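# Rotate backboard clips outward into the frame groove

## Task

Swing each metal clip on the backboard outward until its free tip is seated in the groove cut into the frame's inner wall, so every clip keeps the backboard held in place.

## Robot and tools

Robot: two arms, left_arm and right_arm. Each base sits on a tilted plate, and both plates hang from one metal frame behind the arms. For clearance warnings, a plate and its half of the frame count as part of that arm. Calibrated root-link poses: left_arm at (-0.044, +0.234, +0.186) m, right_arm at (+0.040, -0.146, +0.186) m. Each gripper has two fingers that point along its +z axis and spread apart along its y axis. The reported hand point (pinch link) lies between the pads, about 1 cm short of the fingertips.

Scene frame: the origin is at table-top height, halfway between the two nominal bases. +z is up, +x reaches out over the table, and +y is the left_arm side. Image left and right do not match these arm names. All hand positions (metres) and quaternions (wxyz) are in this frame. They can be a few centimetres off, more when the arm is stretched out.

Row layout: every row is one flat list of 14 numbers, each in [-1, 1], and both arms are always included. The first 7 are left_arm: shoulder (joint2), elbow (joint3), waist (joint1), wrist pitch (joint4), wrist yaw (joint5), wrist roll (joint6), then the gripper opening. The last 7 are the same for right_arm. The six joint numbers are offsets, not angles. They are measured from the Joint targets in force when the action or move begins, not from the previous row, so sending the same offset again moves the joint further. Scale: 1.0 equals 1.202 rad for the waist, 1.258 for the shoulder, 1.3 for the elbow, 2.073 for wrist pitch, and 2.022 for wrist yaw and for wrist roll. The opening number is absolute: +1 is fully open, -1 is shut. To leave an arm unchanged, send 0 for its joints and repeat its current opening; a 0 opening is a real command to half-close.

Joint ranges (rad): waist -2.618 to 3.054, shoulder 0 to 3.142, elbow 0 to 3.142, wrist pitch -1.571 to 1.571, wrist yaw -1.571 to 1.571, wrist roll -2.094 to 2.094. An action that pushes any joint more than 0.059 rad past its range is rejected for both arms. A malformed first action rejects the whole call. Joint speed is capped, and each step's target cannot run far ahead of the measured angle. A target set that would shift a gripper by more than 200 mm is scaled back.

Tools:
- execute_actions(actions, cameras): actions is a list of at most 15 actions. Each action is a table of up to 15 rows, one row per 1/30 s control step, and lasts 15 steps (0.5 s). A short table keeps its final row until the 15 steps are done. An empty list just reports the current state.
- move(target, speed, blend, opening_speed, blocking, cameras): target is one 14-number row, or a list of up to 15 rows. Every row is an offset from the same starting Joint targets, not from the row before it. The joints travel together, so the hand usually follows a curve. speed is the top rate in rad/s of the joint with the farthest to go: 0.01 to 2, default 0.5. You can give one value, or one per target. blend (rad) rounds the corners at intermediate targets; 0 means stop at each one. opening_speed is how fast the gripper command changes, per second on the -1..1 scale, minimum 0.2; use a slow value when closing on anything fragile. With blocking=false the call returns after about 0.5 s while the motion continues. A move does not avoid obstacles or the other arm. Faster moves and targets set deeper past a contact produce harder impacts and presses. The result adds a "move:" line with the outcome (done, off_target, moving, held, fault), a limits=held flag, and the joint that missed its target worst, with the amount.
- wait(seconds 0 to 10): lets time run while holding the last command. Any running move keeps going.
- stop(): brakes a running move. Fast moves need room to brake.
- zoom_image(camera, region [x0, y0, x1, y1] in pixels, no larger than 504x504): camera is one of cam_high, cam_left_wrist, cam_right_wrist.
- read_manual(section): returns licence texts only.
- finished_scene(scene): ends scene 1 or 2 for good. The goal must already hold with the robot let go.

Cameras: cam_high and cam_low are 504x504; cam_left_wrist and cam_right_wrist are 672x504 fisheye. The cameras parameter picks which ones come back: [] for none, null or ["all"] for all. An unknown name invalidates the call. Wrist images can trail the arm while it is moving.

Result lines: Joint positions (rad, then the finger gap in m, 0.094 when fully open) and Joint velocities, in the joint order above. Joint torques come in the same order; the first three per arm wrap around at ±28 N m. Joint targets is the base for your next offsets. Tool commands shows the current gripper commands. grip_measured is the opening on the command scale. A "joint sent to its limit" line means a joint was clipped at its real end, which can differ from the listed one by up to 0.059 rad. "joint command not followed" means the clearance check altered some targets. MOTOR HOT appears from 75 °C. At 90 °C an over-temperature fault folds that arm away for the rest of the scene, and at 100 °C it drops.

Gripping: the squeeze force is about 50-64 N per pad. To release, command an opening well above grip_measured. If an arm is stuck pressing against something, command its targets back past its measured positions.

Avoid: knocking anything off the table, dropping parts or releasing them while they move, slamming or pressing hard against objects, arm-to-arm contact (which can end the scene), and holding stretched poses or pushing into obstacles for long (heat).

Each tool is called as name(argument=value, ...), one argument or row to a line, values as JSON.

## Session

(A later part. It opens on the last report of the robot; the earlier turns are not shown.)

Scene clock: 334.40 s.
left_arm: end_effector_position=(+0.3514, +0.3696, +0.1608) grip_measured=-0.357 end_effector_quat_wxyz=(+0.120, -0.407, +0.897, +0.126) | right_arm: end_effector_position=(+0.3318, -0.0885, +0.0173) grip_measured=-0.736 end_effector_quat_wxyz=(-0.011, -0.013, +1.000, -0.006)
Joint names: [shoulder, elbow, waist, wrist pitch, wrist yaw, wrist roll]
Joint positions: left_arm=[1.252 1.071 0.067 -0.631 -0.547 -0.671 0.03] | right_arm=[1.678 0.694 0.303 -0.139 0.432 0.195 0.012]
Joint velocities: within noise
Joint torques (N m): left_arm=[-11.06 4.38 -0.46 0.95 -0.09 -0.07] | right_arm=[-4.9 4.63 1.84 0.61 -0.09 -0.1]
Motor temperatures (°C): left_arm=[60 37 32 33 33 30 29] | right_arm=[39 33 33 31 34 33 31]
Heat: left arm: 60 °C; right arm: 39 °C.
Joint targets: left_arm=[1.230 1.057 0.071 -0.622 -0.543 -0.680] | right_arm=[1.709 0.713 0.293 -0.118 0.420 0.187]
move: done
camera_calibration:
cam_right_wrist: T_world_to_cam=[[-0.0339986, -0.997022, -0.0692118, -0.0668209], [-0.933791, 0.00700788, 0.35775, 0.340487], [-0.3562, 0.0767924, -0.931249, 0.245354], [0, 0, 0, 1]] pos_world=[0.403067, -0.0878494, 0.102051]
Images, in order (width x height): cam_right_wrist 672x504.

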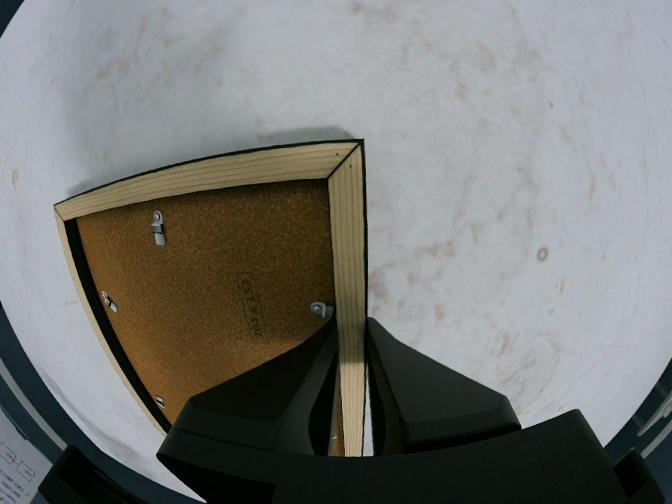

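move(
  target=[
    [0,0,0,0,0,0,-0.36,0,0,0,0,0,0,-0.6],
    [0,0,0,0,0,0,-0.36,-0.1025,0,0.047,-0.059,0.015,0.031,-0.6],
    [0,0,0,0,0,0,-0.36,-0.1948,-0.3277,0.1972,0.0569,0.0504,0.1157,-0.1],
  ],
  speed=[0.3,0.3,0.5],
  cameras=["cam_right_wrist"],
)

zoom_image(
  camera="cam_right_wrist",
  region=[250, 220, 450, 370],
)

Scene clock: 370.57 s.
left_arm: end_effector_position=(+0.3514, +0.3696, +0.1608) grip_measured=-0.357 end_effector_quat_wxyz=(+0.120, -0.407, +0.897, +0.126) | right_arm: end_effector_position=(+0.2266, -0.0823, +0.0444) grip_measured=-0.102 end_effector_quat_wxyz=(-0.003, -0.008, +1.000, -0.001)
Joint names: [shoulder, elbow, waist, wrist pitch, wrist yaw, wrist roll]
Joint positions: left_arm=[1.252 1.071 0.067 -0.631 -0.547 -0.671 0.03] | right_arm=[1.48 0.293 0.515 -0.016 0.512 0.414 0.042]
Joint velocities: within noise
Joint torques (N m): left_arm=[-11.06 4.37 -0.5 0.95 -0.09 -0.07] | right_arm=[-5.86 1.8 2.99 0.58 0.11 0.08]
Motor temperatures (°C): left_arm=[60 37 32 33 33 30 29] | right_arm=[39 33 33 31 34 33 32]
Heat: left arm: 60 °C; right arm: 39 °C.
Joint targets: left_arm=[1.230 1.057 0.071 -0.622 -0.543 -0.680] | right_arm=[1.465 0.287 0.530 0.000 0.522 0.421]
move: done
camera_calibration:
cam_right_wrist: T_world_to_cam=[[-0.0424035, -0.995911, -0.0797678, -0.0598876], [-0.939232, 0.0125132, 0.343054, 0.234862], [-0.340653, 0.0894672, -0.935923, 0.230351], [0, 0, 0, 1]] pos_world=[0.29652, -0.0831904, 0.130243]
Images, in order (width x height): cam_right_wrist 672x504.

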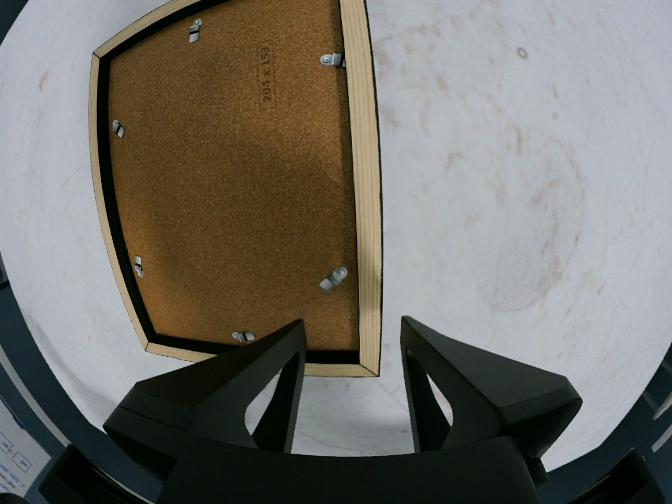

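Scaled by 2.520 from the camera's 672x504 image, which has a finer 960x720 frame.

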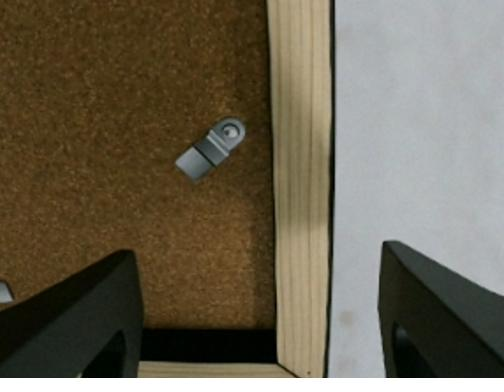

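move(
  target=[0,0,0,0,0,0,-0.36,0.1407,0.0269,-0.0695,0.075,-0.02,-0.0383,-0.1],
  speed=0.1,
  cameras=["cam_right_wrist"],
)

zoom_image(
  camera="cam_right_wrist",
  region=[250, 220, 450, 370],
)

Scene clock: 391.20 s.
left_arm: end_effector_position=(+0.3514, +0.3696, +0.1608) grip_measured=-0.357 end_effector_quat_wxyz=(+0.120, -0.407, +0.897, +0.126) | right_arm: end_effector_position=(+0.2324, -0.0793, +0.0223) grip_measured=-0.102 end_effector_quat_wxyz=(-0.004, -0.007, +1.000, +0.000)
Joint names: [shoulder, elbow, waist, wrist pitch, wrist yaw, wrist roll]
Joint positions: left_arm=[1.252 1.071 0.067 -0.631 -0.547 -0.671 0.03] | right_arm=[1.625 0.313 0.455 0.139 0.487 0.352 0.042]
Joint velocities: within noise
Joint torques (N m): left_arm=[-11.04 4.41 -0.47 0.95 -0.09 -0.06] | right_arm=[-3.64 2.14 1.37 0.6 -0.03 -0.17]
Motor temperatures (°C): left_arm=[61 37 32 33 33 30 29] | right_arm=[39 32 34 31 34 33 31]
Heat: left arm: 61 °C; right arm: 39 °C.
Joint targets: left_arm=[1.230 1.057 0.071 -0.622 -0.543 -0.680] | right_arm=[1.641 0.322 0.447 0.156 0.481 0.344]
move: done
camera_calibration:
cam_right_wrist: T_world_to_cam=[[-0.0439668, -0.995723, -0.0812549, -0.0580687], [-0.938669, 0.0133299, 0.344562, 0.247734], [-0.342006, 0.0914208, -0.93524, 0.211902], [0, 0, 0, 1]] pos_world=[0.302459, -0.0804949, 0.108101]
Images, in order (width x height): cam_right_wrist 672x504.

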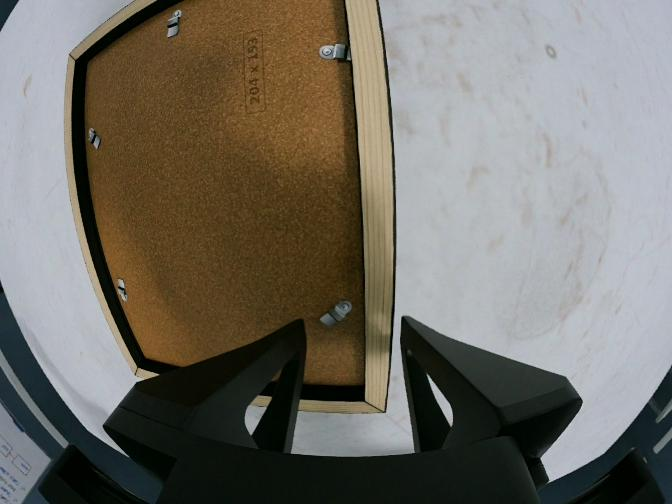

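Scaled by 2.520 from the camera's 672x504 image, which has a finer 960x720 frame.

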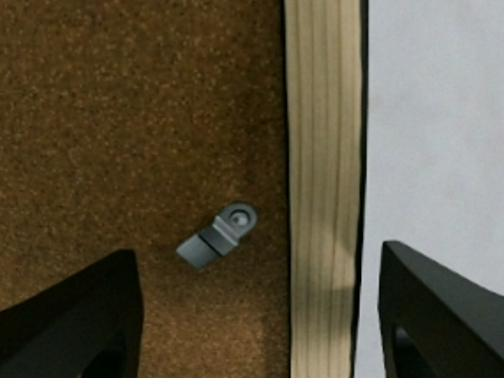

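move(
  target=[0,0,0,0,0,0,-0.36,0.0286,-0.023,-0.0125,0.0241,-0.003,-0.008,-0.1],
  speed=0.04,
  cameras=["cam_right_wrist"],
)

zoom_image(
  camera="cam_right_wrist",
  region=[250, 220, 450, 370],
)

Scene clock: 408.37 s.
left_arm: end_effector_position=(+0.3514, +0.3696, +0.1608) grip_measured=-0.357 end_effector_quat_wxyz=(+0.120, -0.407, +0.897, +0.126) | right_arm: end_effector_position=(+0.2272, -0.0811, +0.0166) grip_measured=-0.102 end_effector_quat_wxyz=(-0.008, -0.009, +1.000, -0.001)
Joint names: [shoulder, elbow, waist, wrist pitch, wrist yaw, wrist roll]
Joint positions: left_arm=[1.252 1.071 0.067 -0.631 -0.547 -0.671 0.03] | right_arm=[1.66 0.299 0.441 0.186 0.481 0.336 0.042]
Joint velocities: within noise
Joint torques (N m): left_arm=[-11.06 4.41 -0.47 0.94 -0.09 -0.07] | right_arm=[-3.59 0.62 1.36 0.61 -0.07 -0.08]
Motor temperatures (°C): left_arm=[61 37 32 33 33 30 29] | right_arm=[38 32 33 31 34 33 31]
Heat: left arm: 61 °C; right arm: 38 °C.
Joint targets: left_arm=[1.230 1.057 0.071 -0.622 -0.543 -0.680] | right_arm=[1.677 0.292 0.432 0.206 0.475 0.328]
move: done
camera_calibration:
cam_right_wrist: T_world_to_cam=[[-0.0396556, -0.9961, -0.0788212, -0.0615509], [-0.936192, 0.00946759, 0.35136, 0.243909], [-0.349244, 0.0877252, -0.932916, 0.206273], [0, 0, 0, 1]] pos_world=[0.297945, -0.0817154, 0.101884]
Images, in order (width x height): cam_right_wrist 672x504.

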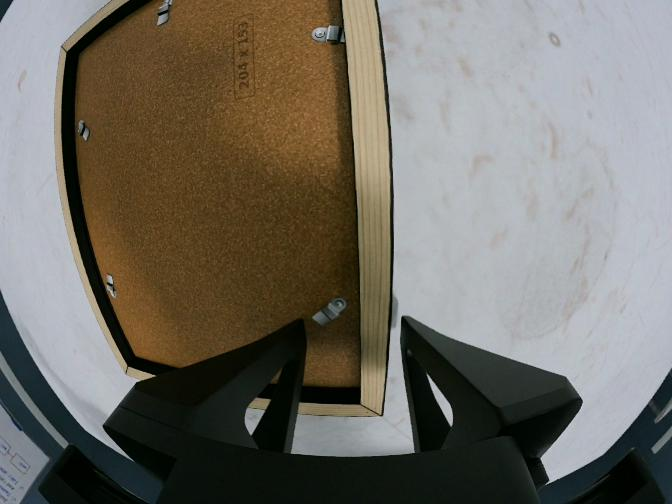

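Scaled by 2.520 from the camera's 672x504 image, which has a finer 960x720 frame.

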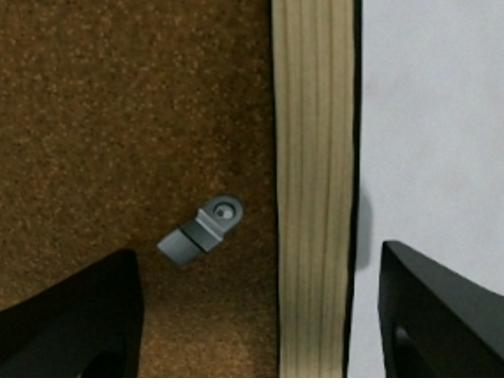

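move(
  target=[0,0,0,0,0,0,-0.36,0.002,0.0245,-0.002,-0.003,0,-0.001,-0.15],
  speed=0.04,
  opening_speed=0.25,
  cameras=["cam_right_wrist"],
)

zoom_image(
  camera="cam_right_wrist",
  region=[250, 220, 450, 370],
)

Scene clock: 421.50 s.
left_arm: end_effector_position=(+0.3514, +0.3696, +0.1608) grip_measured=-0.357 end_effector_quat_wxyz=(+0.120, -0.407, +0.897, +0.126) | right_arm: end_effector_position=(+0.2352, -0.0781, +0.0168) grip_measured=-0.148 end_effector_quat_wxyz=(+0.000, -0.006, +1.000, +0.002)
Joint names: [shoulder, elbow, waist, wrist pitch, wrist yaw, wrist roll]
Joint positions: left_arm=[1.252 1.071 0.067 -0.631 -0.547 -0.671 0.03] | right_arm=[1.66 0.316 0.441 0.187 0.481 0.334 0.04]
Joint velocities: within noise
Joint torques (N m): left_arm=[-11.04 4.37 -0.47 0.94 -0.08 -0.07] | right_arm=[-3.43 2.02 1.35 0.56 -0.07 -0.11]
Motor temperatures (°C): left_arm=[61 37 32 33 33 30 29] | right_arm=[38 32 33 31 34 33 31]
Heat: left arm: 61 °C; right arm: 38 °C.
Joint targets: left_arm=[1.230 1.057 0.071 -0.622 -0.543 -0.680] | right_arm=[1.680 0.324 0.429 0.200 0.476 0.326]
move: done
camera_calibration:
cam_right_wrist: T_world_to_cam=[[-0.0447905, -0.995305, -0.0857987, -0.0568986], [-0.941385, 0.0133071, 0.337073, 0.253056], [-0.334349, 0.0958673, -0.937561, 0.206135], [0, 0, 0, 1]] pos_world=[0.304595, -0.0797605, 0.103084]
Images, in order (width x height): cam_right_wrist 672x504.

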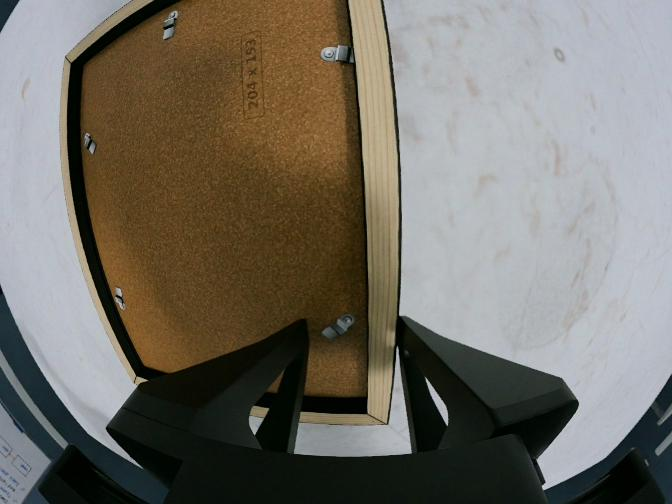

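Scaled by 2.520 from the camera's 672x504 image, which has a finer 960x720 frame.

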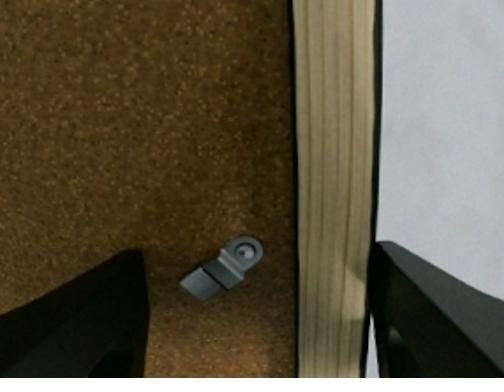

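move(
  target=[0,0,0,0,0,0,-0.36,0.0,-0.022,-0.002,0,0,-0.001,-0.12],
  speed=0.04,
  opening_speed=0.25,
  cameras=["cam_right_wrist"],
)

zoom_image(
  camera="cam_right_wrist",
  region=[250, 220, 450, 370],
)

Scene clock: 434.13 s.
left_arm: end_effector_position=(+0.3514, +0.3696, +0.1608) grip_measured=-0.357 end_effector_quat_wxyz=(+0.120, -0.407, +0.897, +0.126) | right_arm: end_effector_position=(+0.2316, -0.0797, +0.0164) grip_measured=-0.122 end_effector_quat_wxyz=(-0.003, -0.007, +1.000, +0.002)
Joint names: [shoulder, elbow, waist, wrist pitch, wrist yaw, wrist roll]
Joint positions: left_arm=[1.252 1.071 0.067 -0.631 -0.547 -0.671 0.03] | right_arm=[1.66 0.306 0.437 0.193 0.478 0.332 0.041]
Joint velocities: within noise
Joint torques (N m): left_arm=[-11.06 4.37 -0.49 0.95 -0.09 -0.06] | right_arm=[-3.43 0.5 1.37 0.54 -0.04 -0.17]
Motor temperatures (°C): left_arm=[61 37 32 33 33 30 29] | right_arm=[37 32 33 31 34 33 31]
Heat: left arm: 61 °C; right arm: 37 °C.
Joint targets: left_arm=[1.230 1.057 0.071 -0.622 -0.543 -0.680] | right_arm=[1.680 0.295 0.427 0.200 0.475 0.323]
move: done
camera_calibration:
cam_right_wrist: T_world_to_cam=[[-0.0444073, -0.995399, -0.0849029, -0.0587706], [-0.939486, 0.0127119, 0.342352, 0.249272], [-0.339698, 0.094968, -0.935728, 0.205852], [0, 0, 0, 1]] pos_world=[0.301506, -0.0812182, 0.102293]
Images, in order (width x height): cam_right_wrist 672x504.

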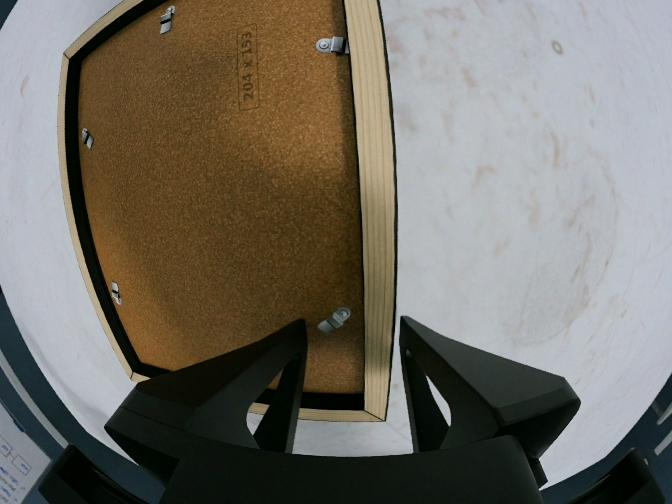

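Scaled by 2.520 from the camera's 672x504 image, which has a finer 960x720 frame.

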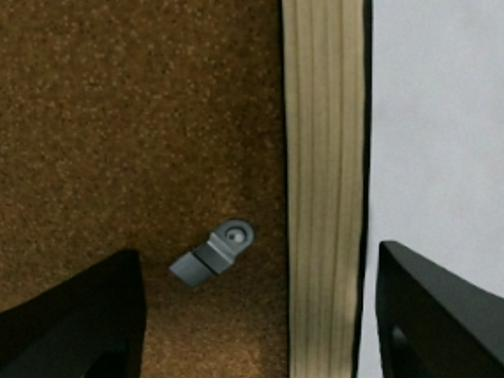

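move(
  target=[0,0,0,0,0,0,-0.36,-0.012,-0.005,-0.0195,0.0,-0.005,-0.0116,-0.575],
  speed=0.014,
  opening_speed=0.25,
  cameras=["cam_right_wrist"],
)

zoom_image(
  camera="cam_right_wrist",
  region=[250, 220, 450, 370],
)

Scene clock: 450.47 s.
left_arm: end_effector_position=(+0.3514, +0.3696, +0.1608) grip_measured=-0.357 end_effector_quat_wxyz=(+0.120, -0.407, +0.897, +0.126) | right_arm: end_effector_position=(+0.2306, -0.0860, +0.0166) grip_measured=-0.570 end_effector_quat_wxyz=(-0.003, -0.012, +1.000, -0.005)
Joint names: [shoulder, elbow, waist, wrist pitch, wrist yaw, wrist roll]
Joint positions: left_arm=[1.252 1.071 0.067 -0.631 -0.547 -0.671 0.03] | right_arm=[1.647 0.294 0.421 0.195 0.483 0.307 0.02]
Joint velocities: within noise
Joint torques (N m): left_arm=[-11.03 4.34 -0.46 0.94 -0.08 -0.06] | right_arm=[-3.41 0.77 0.75 0.44 -0.15 -0.07]
Motor temperatures (°C): left_arm=[61 37 32 33 33 30 29] | right_arm=[37 32 33 31 34 33 31]
Heat: left arm: 61 °C; right arm: 37 °C.
Joint targets: left_arm=[1.230 1.057 0.071 -0.622 -0.543 -0.680] | right_arm=[1.665 0.289 0.403 0.199 0.465 0.300]
move: done
camera_calibration:
cam_right_wrist: T_world_to_cam=[[-0.0338676, -0.996784, -0.0726229, -0.0677844], [-0.939778, 0.00703448, 0.341713, 0.247896], [-0.340103, 0.0798224, -0.936994, 0.20508], [0, 0, 0, 1]] pos_world=[0.30042, -0.0856802, 0.102527]
Images, in order (width x height): cam_right_wrist 672x504.

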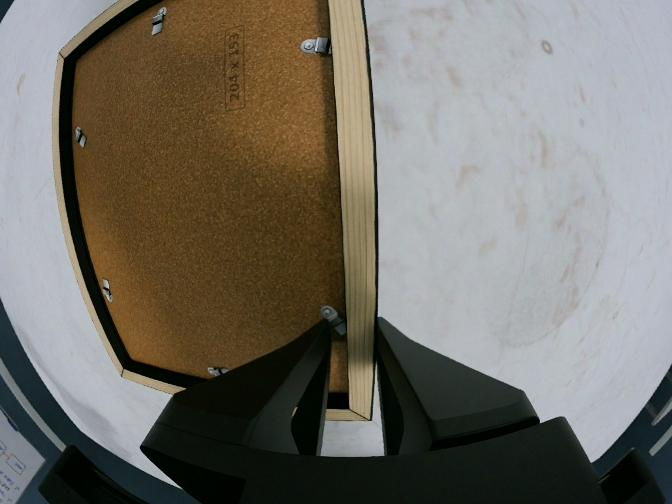

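Scaled by 2.520 from the camera's 672x504 image, which has a finer 960x720 frame.

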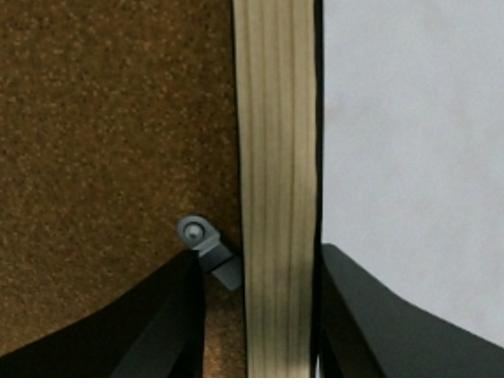

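move(
  target=[0,0,0,0,0,0,-0.36,-0.003,-0.001,-0.007,0.0,-0.002,-0.004,-0.745],
  speed=0.014,
  opening_speed=0.25,
  cameras=["cam_right_wrist"],
)

zoom_image(
  camera="cam_right_wrist",
  region=[280, 270, 390, 350],
)

Scene clock: 457.57 s.
left_arm: end_effector_position=(+0.3514, +0.3696, +0.1608) grip_measured=-0.357 end_effector_quat_wxyz=(+0.120, -0.407, +0.897, +0.126) | right_arm: end_effector_position=(+0.2308, -0.0895, +0.0167) grip_measured=-0.736 end_effector_quat_wxyz=(-0.003, -0.012, +1.000, -0.011)
Joint names: [shoulder, elbow, waist, wrist pitch, wrist yaw, wrist roll]
Joint positions: left_arm=[1.252 1.071 0.067 -0.631 -0.547 -0.671 0.03] | right_arm=[1.641 0.294 0.415 0.187 0.492 0.302 0.012]
Joint velocities: within noise
Joint torques (N m): left_arm=[-11.04 4.4 -0.5 0.95 -0.09 -0.07] | right_arm=[-3.19 0.66 0.49 0.56 -0.32 -0.14]
Motor temperatures (°C): left_arm=[61 37 32 33 33 30 29] | right_arm=[37 32 33 31 34 33 31]
Heat: left arm: 61 °C; right arm: 37 °C.
Joint targets: left_arm=[1.230 1.057 0.071 -0.622 -0.543 -0.680] | right_arm=[1.661 0.287 0.395 0.199 0.461 0.292]
move: done
camera_calibration:
cam_right_wrist: T_world_to_cam=[[-0.032986, -0.997651, -0.060044, -0.0717503], [-0.939451, 0.0104467, 0.342525, 0.248237], [-0.341093, 0.0677069, -0.937588, 0.204739], [0, 0, 0, 1]] pos_world=[0.300674, -0.0880372, 0.102625]
Images, in order (width x height): cam_right_wrist 672x504.

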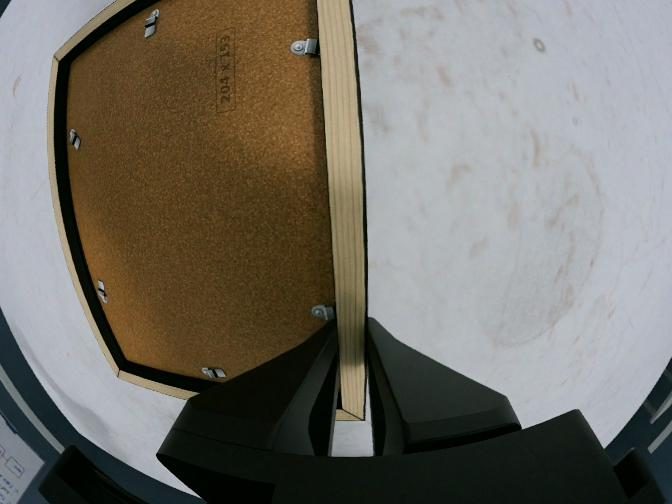

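Scaled by 4.582 from the camera's 672x504 image, which has a finer 960x720 frame.

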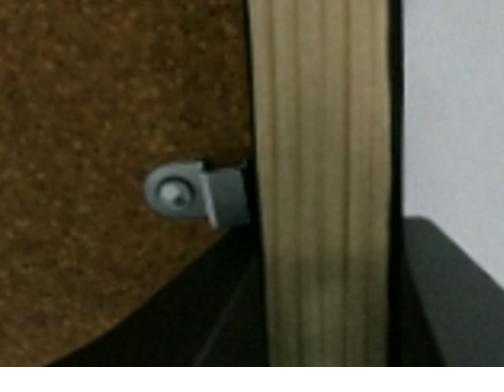

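move(
  target=[
    [0,0,0,0,0,0,-0.36,0,0,0,0,0,0,-0.6],
    [0,0,0,0,0,0,-0.36,-0.1566,0,0.1123,-0.1105,0.0302,0.0638,-0.6],
    [0,0,0,0,0,0,-0.36,0.1145,0.0854,0.3993,-0.0926,0.0762,-0.5262,-0.26],
  ],
  speed=[0.3,0.3,0.6],
  cameras=["cam_right_wrist","cam_high"],
)

zoom_image(
  camera="cam_right_wrist",
  region=[250, 220, 450, 370],
)

Scene clock: 502.47 s.
left_arm: end_effector_position=(+0.3514, +0.3696, +0.1608) grip_measured=-0.357 end_effector_quat_wxyz=(+0.120, -0.407, +0.897, +0.126) | right_arm: end_effector_position=(+0.1934, -0.0187, +0.0435) grip_measured=-0.262 end_effector_quat_wxyz=(+0.002, +0.711, -0.703, +0.003)
Joint names: [shoulder, elbow, waist, wrist pitch, wrist yaw, wrist roll]
Joint positions: left_arm=[1.252 1.071 0.067 -0.631 -0.547 -0.671 0.03] | right_arm=[1.79 0.387 0.857 -0.006 0.612 -0.764 0.035]
Joint velocities: within noise
Joint torques (N m): left_arm=[-11.04 4.4 -0.49 0.95 -0.1 -0.07] | right_arm=[-3.44 3.26 4.22 0.5 0.04 -0.09]
Motor temperatures (°C): left_arm=[62 37 32 33 33 30 29] | right_arm=[37 32 33 31 34 33 32]
Heat: left arm: 62 °C; right arm: 37 °C.
Joint targets: left_arm=[1.230 1.057 0.071 -0.622 -0.543 -0.680] | right_arm=[1.805 0.399 0.875 0.007 0.615 -0.772]
move: done
camera_calibration:
cam_right_wrist: T_world_to_cam=[[0.995679, -0.0468396, -0.0801821, -0.181073], [-0.0165553, -0.939171, 0.343052, 0.00698198], [-0.0913731, -0.340242, -0.935888, 0.156356], [0, 0, 0, 1]] pos_world=[0.194692, 0.0512749, 0.129418]
Images, in order (width x height): cam_high 504x504, cam_right_wrist 672x504.

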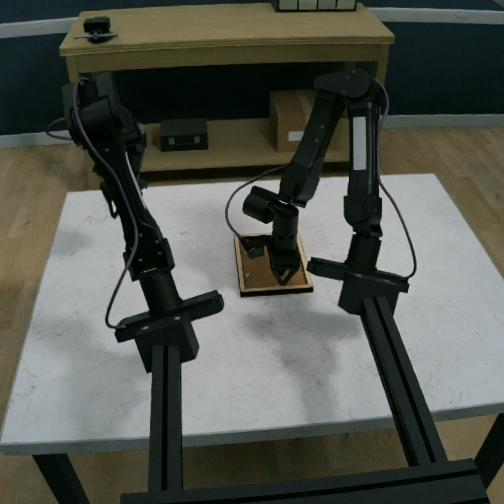

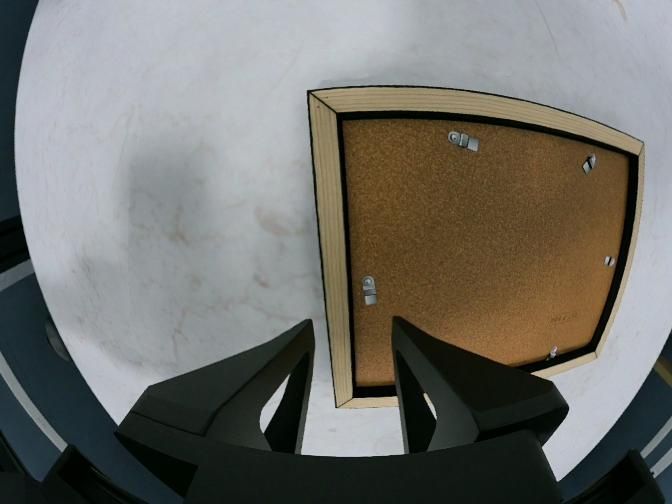

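Scaled by 2.520 from the camera's 672x504 image, which has a finer 960x720 frame.

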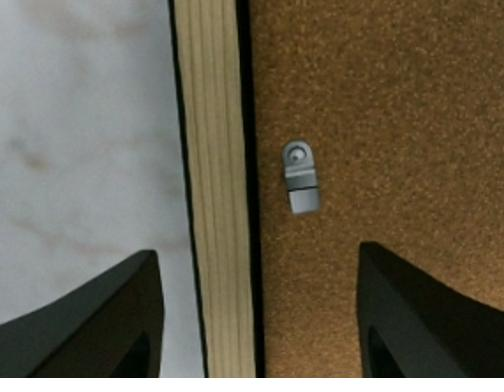

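move(
  target=[0,0,0,0,0,0,-0.36,0.0926,0,-0.079,0.0762,-0.0114,-0.0396,-0.26],
  speed=0.1,
  cameras=["cam_right_wrist"],
)

zoom_image(
  camera="cam_right_wrist",
  region=[250, 220, 450, 370],
)

Scene clock: 525.57 s.
left_arm: end_effector_position=(+0.3514, +0.3696, +0.1608) grip_measured=-0.357 end_effector_quat_wxyz=(+0.120, -0.407, +0.897, +0.126) | right_arm: end_effector_position=(+0.1947, -0.0194, +0.0211) grip_measured=-0.262 end_effector_quat_wxyz=(+0.005, +0.711, -0.703, +0.006)
Joint names: [shoulder, elbow, waist, wrist pitch, wrist yaw, wrist roll]
Joint positions: left_arm=[1.252 1.071 0.067 -0.631 -0.547 -0.671 0.03] | right_arm=[1.905 0.387 0.789 0.149 0.605 -0.844 0.035]
Joint velocities: within noise
Joint torques (N m): left_arm=[-11.04 4.4 -0.5 0.93 -0.09 -0.06] | right_arm=[-3.88 2.54 2.25 0.53 -0.13 -0.13]
Motor temperatures (°C): left_arm=[62 37 31 33 33 30 29] | right_arm=[37 32 34 31 34 33 32]
Heat: left arm: 62 °C; right arm: 37 °C.
Joint targets: left_arm=[1.230 1.057 0.071 -0.622 -0.543 -0.680] | right_arm=[1.922 0.399 0.780 0.166 0.592 -0.852]
move: done
camera_calibration:
cam_right_wrist: T_world_to_cam=[[0.995734, -0.0461295, -0.0799147, -0.184166], [-0.0152654, -0.936488, 0.350367, 0.0136513], [-0.0910014, -0.347652, -0.933197, 0.134938], [0, 0, 0, 1]] pos_world=[0.195869, 0.0512004, 0.106423]
Images, in order (width x height): cam_right_wrist 672x504.

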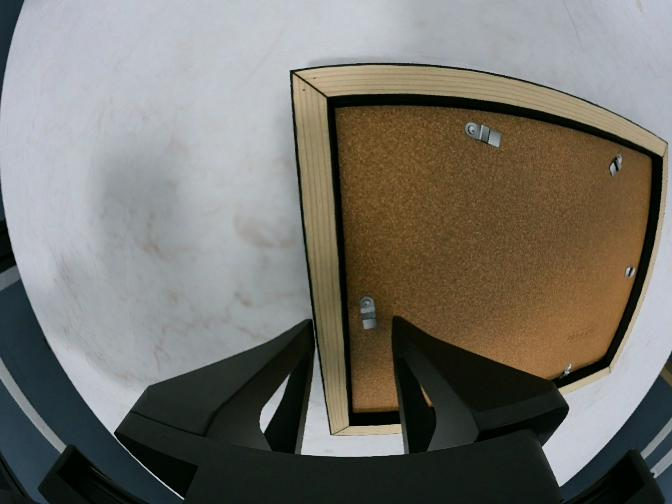

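Scaled by 2.520 from the camera's 672x504 image, which has a finer 960x720 frame.

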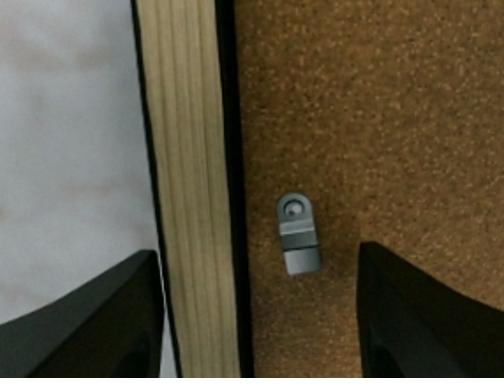

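move(
  target=[0,0,0,0,0,0,-0.36,0.0215,0,-0.0123,0.0178,-0.0014,-0.0088,-0.26],
  speed=0.04,
  cameras=["cam_right_wrist"],
)

zoom_image(
  camera="cam_right_wrist",
  region=[250, 220, 450, 370],
)

Scene clock: 537.10 s.
left_arm: end_effector_position=(+0.3514, +0.3696, +0.1608) grip_measured=-0.357 end_effector_quat_wxyz=(+0.120, -0.407, +0.897, +0.126) | right_arm: end_effector_position=(+0.1949, -0.0192, +0.0171) grip_measured=-0.262 end_effector_quat_wxyz=(+0.004, +0.712, -0.702, +0.006)
Joint names: [shoulder, elbow, waist, wrist pitch, wrist yaw, wrist roll]
Joint positions: left_arm=[1.252 1.071 0.067 -0.631 -0.547 -0.671 0.03] | right_arm=[1.926 0.387 0.778 0.18 0.603 -0.86 0.035]
Joint velocities: within noise
Joint torques (N m): left_arm=[-11.04 4.41 -0.47 0.94 -0.09 -0.07] | right_arm=[-3.37 2.35 2.14 0.65 -0.09 -0.13]
Motor temperatures (°C): left_arm=[62 37 31 33 33 30 29] | right_arm=[37 32 34 31 34 33 31]
Heat: left arm: 62 °C; right arm: 37 °C.
Joint targets: left_arm=[1.230 1.057 0.071 -0.622 -0.543 -0.680] | right_arm=[1.948 0.399 0.765 0.202 0.589 -0.870]
move: done
camera_calibration:
cam_right_wrist: T_world_to_cam=[[0.995911, -0.0437003, -0.0790716, -0.184658], [-0.0133438, -0.936781, 0.349663, 0.0148828], [-0.0893531, -0.347178, -0.933533, 0.130954], [0, 0, 0, 1]] pos_world=[0.195803, 0.0513365, 0.102444]
Images, in order (width x height): cam_right_wrist 672x504.

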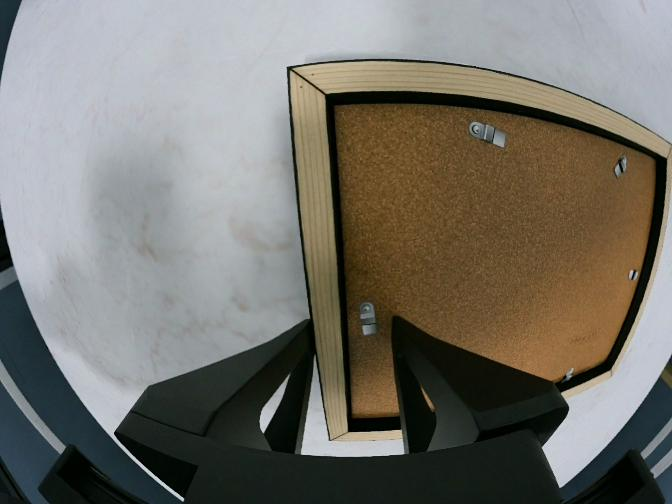

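Scaled by 2.520 from the camera's 672x504 image, which has a finer 960x720 frame.

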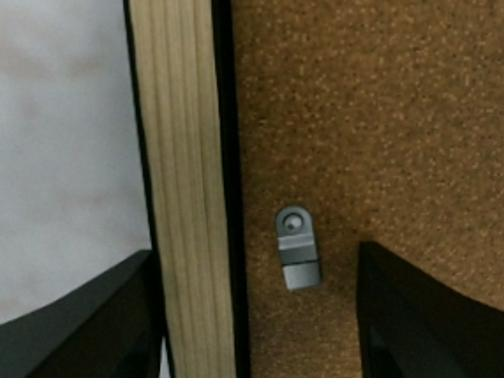

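move(
  target=[0,0,0,0,0,0,-0.36,0.0111,-0.0277,0.0341,0.0029,0.0114,0.0188,-0.28],
  speed=0.04,
  cameras=["cam_right_wrist"],
)

zoom_image(
  camera="cam_right_wrist",
  region=[250, 220, 450, 370],
)

Scene clock: 567.70 s.
left_arm: end_effector_position=(+0.3514, +0.3696, +0.1608) grip_measured=-0.357 end_effector_quat_wxyz=(+0.120, -0.407, +0.897, +0.126) | right_arm: end_effector_position=(+0.1917, -0.0201, +0.0169) grip_measured=-0.278 end_effector_quat_wxyz=(+0.001, +0.710, -0.704, +0.012)
Joint names: [shoulder, elbow, waist, wrist pitch, wrist yaw, wrist roll]
Joint positions: left_arm=[1.252 1.071 0.067 -0.631 -0.547 -0.671 0.03] | right_arm=[1.94 0.373 0.793 0.205 0.618 -0.841 0.034]
Joint velocities: within noise
Joint torques (N m): left_arm=[-11.04 4.4 -0.47 0.95 -0.09 -0.06] | right_arm=[-3.28 0.42 4.26 0.49 -0.04 0.09]
Motor temperatures (°C): left_arm=[62 37 31 33 33 30 29] | right_arm=[37 32 33 31 34 33 31]
Heat: left arm: 62 °C; right arm: 37 °C.
Joint targets: left_arm=[1.230 1.057 0.071 -0.622 -0.543 -0.680] | right_arm=[1.963 0.363 0.806 0.208 0.612 -0.832]
move: done
camera_calibration:
cam_right_wrist: T_world_to_cam=[[0.996606, -0.0495634, -0.0657312, -0.182015], [-0.0231437, -0.934933, 0.354069, 0.0159545], [-0.0790031, -0.351346, -0.932907, 0.128099], [0, 0, 0, 1]] pos_world=[0.191887, 0.0509023, 0.101892]
Images, in order (width x height): cam_right_wrist 672x504.

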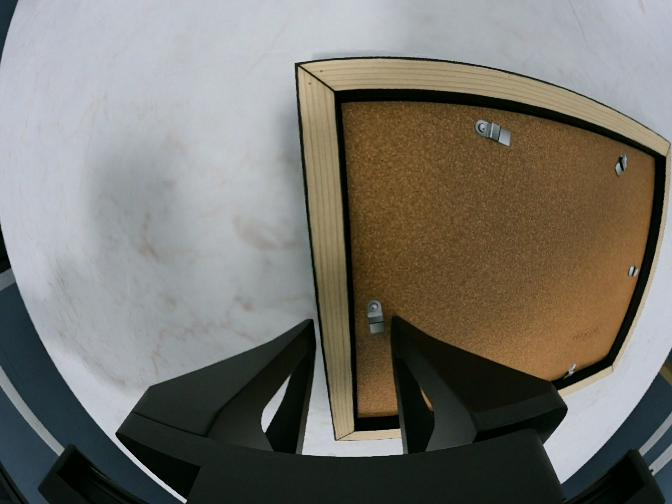

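Scaled by 2.520 from the camera's 672x504 image, which has a finer 960x720 frame.

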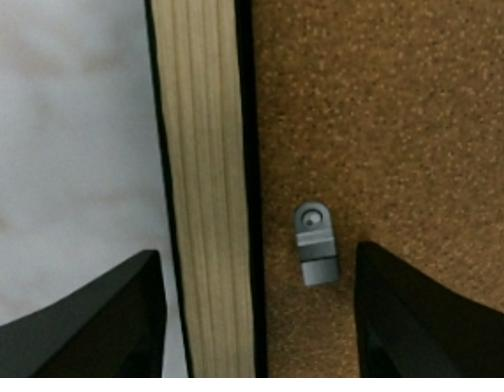

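move(
  target=[0,0,0,0,0,0,-0.36,0.008,0.003,0.009,0.0,0.005,0.0075,-0.575],
  speed=0.01,
  opening_speed=0.25,
  cameras=["cam_right_wrist"],
)

zoom_image(
  camera="cam_right_wrist",
  region=[250, 220, 450, 370],
)

Scene clock: 592.33 s.
left_arm: end_effector_position=(+0.3514, +0.3696, +0.1608) grip_measured=-0.357 end_effector_quat_wxyz=(+0.120, -0.407, +0.897, +0.126) | right_arm: end_effector_position=(+0.1887, -0.0204, +0.0169) grip_measured=-0.572 end_effector_quat_wxyz=(+0.003, +0.709, -0.705, +0.015)
Joint names: [shoulder, elbow, waist, wrist pitch, wrist yaw, wrist roll]
Joint positions: left_arm=[1.252 1.071 0.067 -0.631 -0.547 -0.671 0.03] | right_arm=[1.95 0.37 0.805 0.207 0.627 -0.821 0.02]
Joint velocities: within noise
Joint torques (N m): left_arm=[-11.07 4.36 -0.49 0.94 -0.09 -0.06] | right_arm=[-3.23 0.94 4.1 0.43 -0.03 0.06]
Motor temperatures (°C): left_arm=[62 37 31 33 33 30 29] | right_arm=[36 32 34 31 34 33 31]
Heat: left arm: 62 °C; right arm: 36 °C.
Joint targets: left_arm=[1.230 1.057 0.071 -0.622 -0.543 -0.680] | right_arm=[1.973 0.367 0.817 0.208 0.623 -0.816]
move: done
camera_calibration:
cam_right_wrist: T_world_to_cam=[[0.99656, -0.0538049, -0.0630255, -0.179228], [-0.0276241, -0.93274, 0.359489, 0.0163211], [-0.0781287, -0.356511, -0.931019, 0.127491], [0, 0, 0, 1]] pos_world=[0.189023, 0.0510321, 0.101533]
Images, in order (width x height): cam_right_wrist 672x504.

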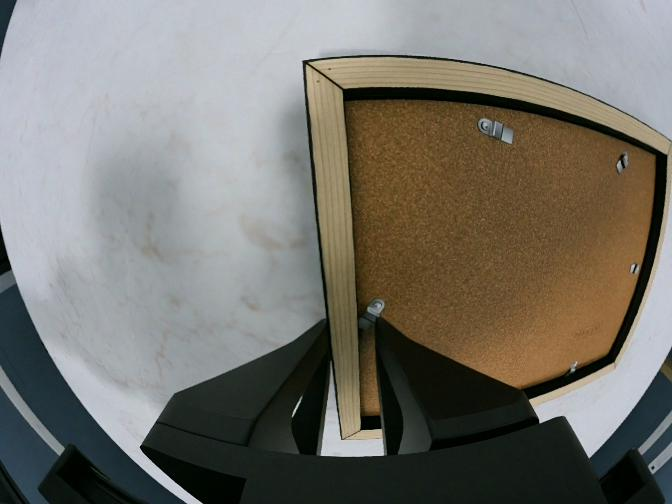

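Scaled by 2.520 from the camera's 672x504 image, which has a finer 960x720 frame.

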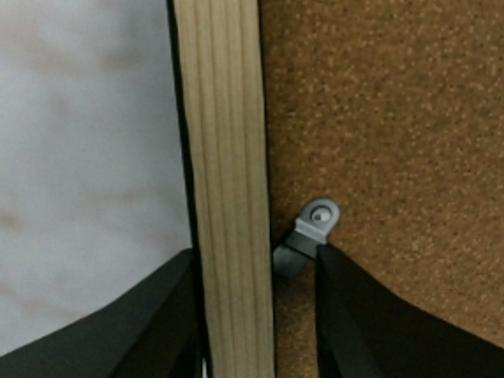

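move(
  target=[
    [0,0,0,0,0,0,-0.36,0,0,0,0,0,0,-0.54],
    [0,0,0,0,0,0,-0.36,-0.045,0.018,0.007,-0.006,0,0.006,-0.54],
    [0,0,0,0,0,0,-0.36,0.005,0.018,0.007,-0.006,0,0.006,-0.54],
  ],
  speed=0.06,
  cameras=["cam_right_wrist"],
)

zoom_image(
  camera="cam_right_wrist",
  region=[250, 220, 450, 370],
)

Scene clock: 605.87 s.
left_arm: end_effector_position=(+0.3514, +0.3696, +0.1608) grip_measured=-0.357 end_effector_quat_wxyz=(+0.120, -0.407, +0.897, +0.126) | right_arm: end_effector_position=(+0.1910, -0.0181, +0.0169) grip_measured=-0.542 end_effector_quat_wxyz=(+0.002, +0.708, -0.706, +0.018)
Joint names: [shoulder, elbow, waist, wrist pitch, wrist yaw, wrist roll]
Joint positions: left_arm=[1.252 1.071 0.067 -0.631 -0.547 -0.671 0.03] | right_arm=[1.956 0.383 0.811 0.198 0.634 -0.812 0.022]
Joint velocities: within noise
Joint torques (N m): left_arm=[-11.04 4.38 -0.49 0.95 -0.09 -0.07] | right_arm=[-3.3 1.7 4.36 0.44 -0.11 0.07]
Motor temperatures (°C): left_arm=[62 37 31 33 33 30 29] | right_arm=[36 32 34 31 34 33 31]
Heat: left arm: 62 °C; right arm: 36 °C.
Joint targets: left_arm=[1.230 1.057 0.071 -0.622 -0.543 -0.680] | right_arm=[1.979 0.390 0.825 0.196 0.623 -0.804]
move: done
camera_calibration:
cam_right_wrist: T_world_to_cam=[[0.996722, -0.0574146, -0.0569983, -0.18152], [-0.0329204, -0.931394, 0.362521, 0.0196005], [-0.0739019, -0.359456, -0.930231, 0.127611], [0, 0, 0, 1]] pos_world=[0.191001, 0.0537045, 0.101256]
Images, in order (width x height): cam_right_wrist 672x504.

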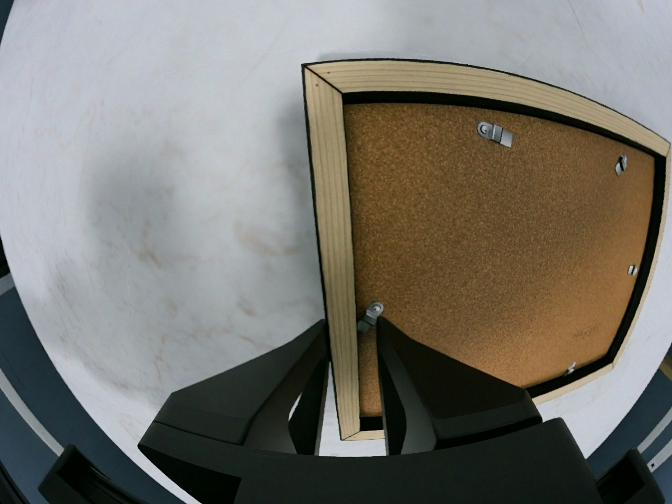

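Scaled by 2.520 from the camera's 672x504 image, which has a finer 960x720 frame.

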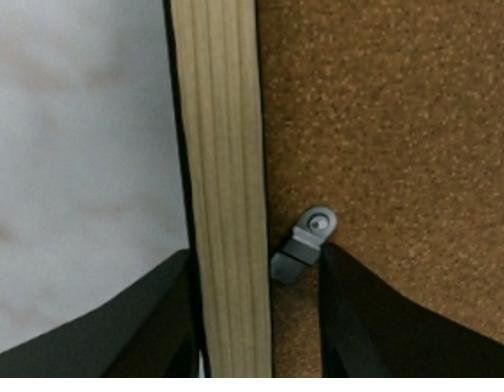

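move(
  target=[0,0,0,0,0,0,-0.36,0.006,-0.017,0.010,0.012,0.005,0.0094,-0.745],
  speed=0.02,
  opening_speed=0.2,
  cameras=["cam_right_wrist"],
)

zoom_image(
  camera="cam_right_wrist",
  region=[280, 250, 390, 350],
)

Scene clock: 618.67 s.
left_arm: end_effector_position=(+0.3514, +0.3696, +0.1608) grip_measured=-0.357 end_effector_quat_wxyz=(+0.120, -0.407, +0.897, +0.126) | right_arm: end_effector_position=(+0.1875, -0.0178, +0.0171) grip_measured=-0.736 end_effector_quat_wxyz=(+0.003, +0.707, -0.707, +0.019)
Joint names: [shoulder, elbow, waist, wrist pitch, wrist yaw, wrist roll]
Joint positions: left_arm=[1.252 1.071 0.067 -0.631 -0.547 -0.671 0.03] | right_arm=[1.964 0.38 0.823 0.197 0.637 -0.793 0.012]
Joint velocities: within noise
Joint torques (N m): left_arm=[-11.03 4.38 -0.47 0.94 -0.09 -0.07] | right_arm=[-3.47 0.23 4.34 0.63 -0.01 0.09]
Motor temperatures (°C): left_arm=[62 37 31 33 33 30 29] | right_arm=[36 32 34 31 34 33 31]
Heat: left arm: 62 °C; right arm: 36 °C.
Joint targets: left_arm=[1.230 1.057 0.071 -0.622 -0.543 -0.680] | right_arm=[1.986 0.368 0.838 0.221 0.633 -0.785]
move: done
camera_calibration:
cam_right_wrist: T_world_to_cam=[[0.996555, -0.0592598, -0.0580125, -0.178068], [-0.0341114, -0.930547, 0.364579, 0.0198198], [-0.0755883, -0.361344, -0.929364, 0.127923], [0, 0, 0, 1]] pos_world=[0.1878, 0.0541154, 0.101331]
Images, in order (width x height): cam_right_wrist 672x504.

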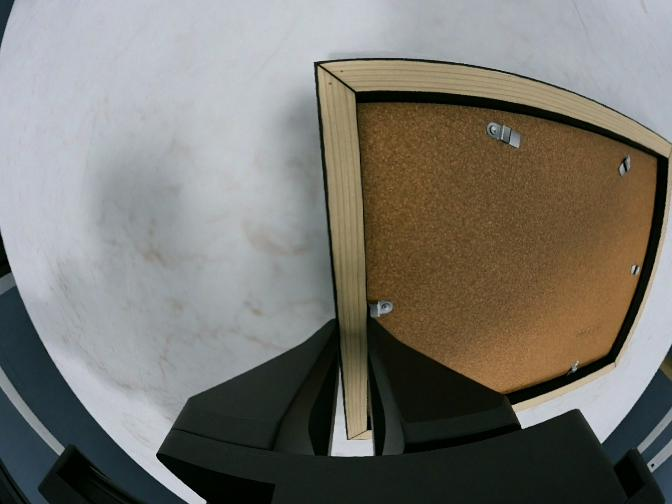

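Scaled by 4.582 from the camera's 672x504 image, which has a finer 960x720 frame.

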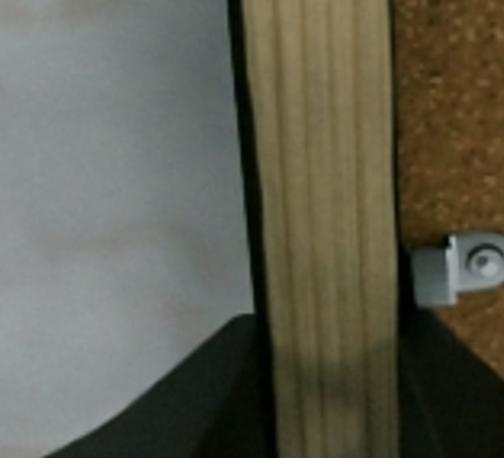

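move(
  target=[
    [0,0,0,0,0,0,-0.36,0,0,0,0,0,0,-0.6],
    [0,0,0,0,0,0,-0.36,-0.174,0,0.06,-0.1066,0.006,0.042,-0.6],
    [0,0,0,0,0,0,-0.36,0.0342,0.3777,0.0566,-0.2424,-0.0069,0.8096,-0.26],
  ],
  speed=[0.3,0.3,0.7],
  cameras=["cam_right_wrist","cam_high"],
)

zoom_image(
  camera="cam_right_wrist",
  region=[250, 220, 450, 370],
)

Scene clock: 668.03 s.
left_arm: end_effector_position=(+0.3514, +0.3696, +0.1608) grip_measured=-0.357 end_effector_quat_wxyz=(+0.120, -0.407, +0.897, +0.126) | right_arm: end_effector_position=(+0.2587, +0.0665, +0.0443) grip_measured=-0.262 end_effector_quat_wxyz=(+0.004, -0.005, +1.000, -0.003)
Joint names: [shoulder, elbow, waist, wrist pitch, wrist yaw, wrist roll]
Joint positions: left_arm=[1.252 1.071 0.067 -0.631 -0.547 -0.671 0.03] | right_arm=[2.009 0.845 0.892 -0.262 0.622 0.844 0.035]
Joint velocities: within noise
Joint torques (N m): left_arm=[-11.06 4.4 -0.47 0.95 -0.1 -0.07] | right_arm=[-5.74 4.55 5.5 0.29 0 0.07]
Motor temperatures (°C): left_arm=[63 37 31 33 33 30 29] | right_arm=[36 32 35 31 34 33 32]
Heat: left arm: 63 °C; right arm: 36 °C.
Joint targets: left_arm=[1.230 1.057 0.071 -0.622 -0.543 -0.680] | right_arm=[2.030 0.859 0.905 -0.282 0.619 0.852]
move: done
camera_calibration:
cam_right_wrist: T_world_to_cam=[[-0.0456616, -0.996, -0.07681, 0.0903495], [-0.944489, 0.0180013, 0.328051, 0.264872], [-0.325356, 0.0875255, -0.941532, 0.22437], [0, 0, 0, 1]] pos_world=[0.327294, 0.0655819, 0.1313]
Images, in order (width x height): cam_high 504x504, cam_right_wrist 672x504.

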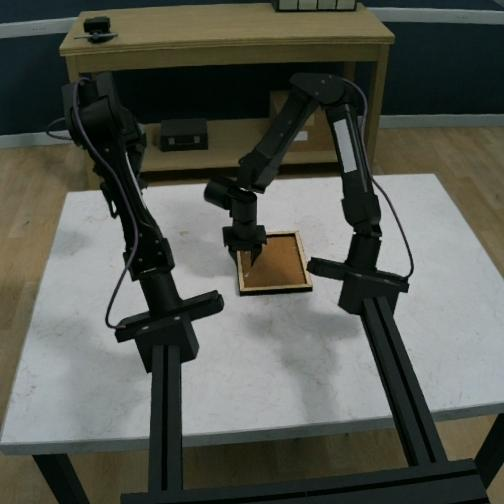

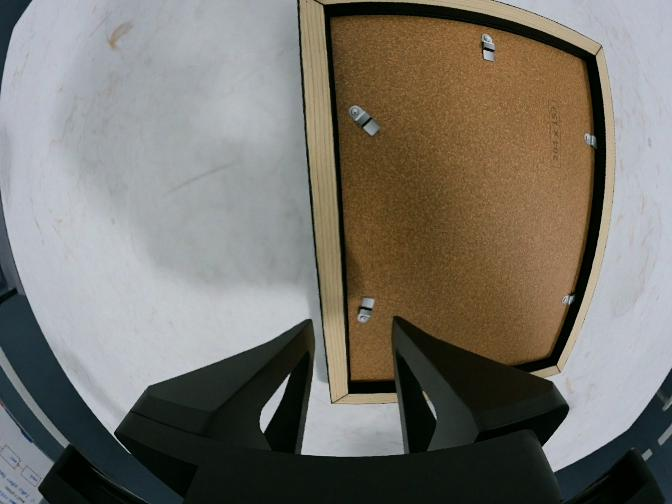

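Scaled by 2.520 from the camera's 672x504 image, which has a finer 960x720 frame.

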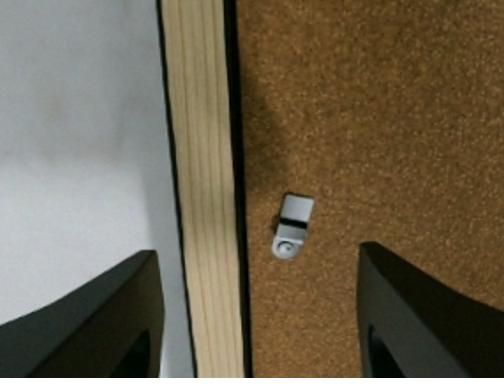

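move(
  target=[0,0,0,0,0,0,-0.36,0.0513,-0.0238,-0.0516,0.0646,-0.0057,-0.0317,-0.24],
  speed=0.1,
  cameras=["cam_right_wrist"],
)

zoom_image(
  camera="cam_right_wrist",
  region=[250, 220, 450, 370],
)

Scene clock: 690.30 s.
left_arm: end_effector_position=(+0.3514, +0.3696, +0.1608) grip_measured=-0.357 end_effector_quat_wxyz=(+0.120, -0.407, +0.897, +0.126) | right_arm: end_effector_position=(+0.2572, +0.0672, +0.0229) grip_measured=-0.242 end_effector_quat_wxyz=(+0.002, -0.006, +1.000, -0.001)
Joint names: [shoulder, elbow, waist, wrist pitch, wrist yaw, wrist roll]
Joint positions: left_arm=[1.252 1.071 0.067 -0.631 -0.547 -0.671 0.03] | right_arm=[2.074 0.839 0.852 -0.164 0.611 0.796 0.036]
Joint velocities: within noise
Joint torques (N m): left_arm=[-11.07 4.36 -0.47 0.95 -0.1 -0.07] | right_arm=[-6.08 2.35 3.79 0.61 -0.01 -0.16]
Motor temperatures (°C): left_arm=[63 37 31 33 33 30 29] | right_arm=[36 32 35 31 34 33 32]
Heat: left arm: 63 °C; right arm: 36 °C.
Joint targets: left_arm=[1.230 1.057 0.071 -0.622 -0.543 -0.680] | right_arm=[2.094 0.828 0.844 -0.148 0.607 0.788]
move: done
camera_calibration:
cam_right_wrist: T_world_to_cam=[[-0.0450067, -0.995825, -0.0794124, 0.0892336], [-0.943178, 0.0161602, 0.331895, 0.270128], [-0.329226, 0.0898375, -0.939968, 0.204495], [0, 0, 0, 1]] pos_world=[0.32612, 0.0661244, 0.10965]
Images, in order (width x height): cam_right_wrist 672x504.

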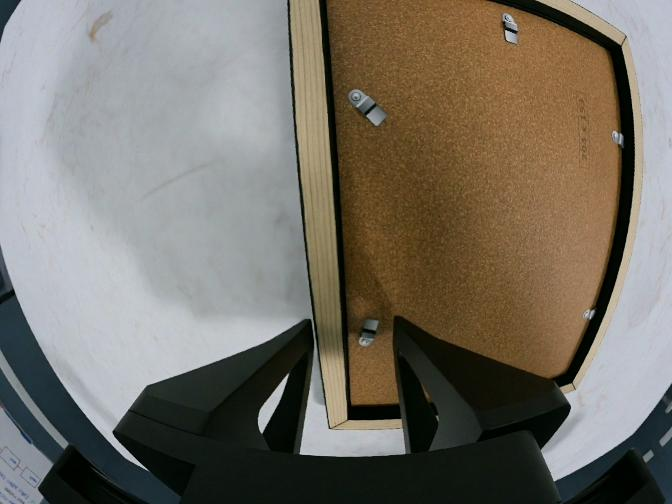

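Scaled by 2.520 from the camera's 672x504 image, which has a finer 960x720 frame.

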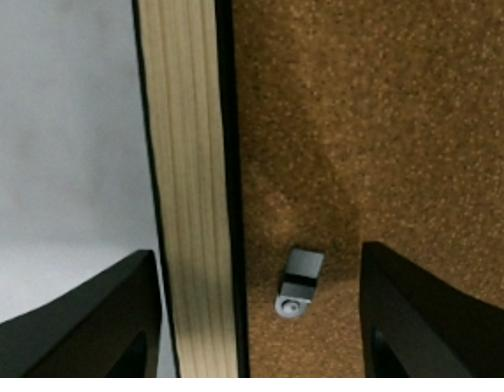

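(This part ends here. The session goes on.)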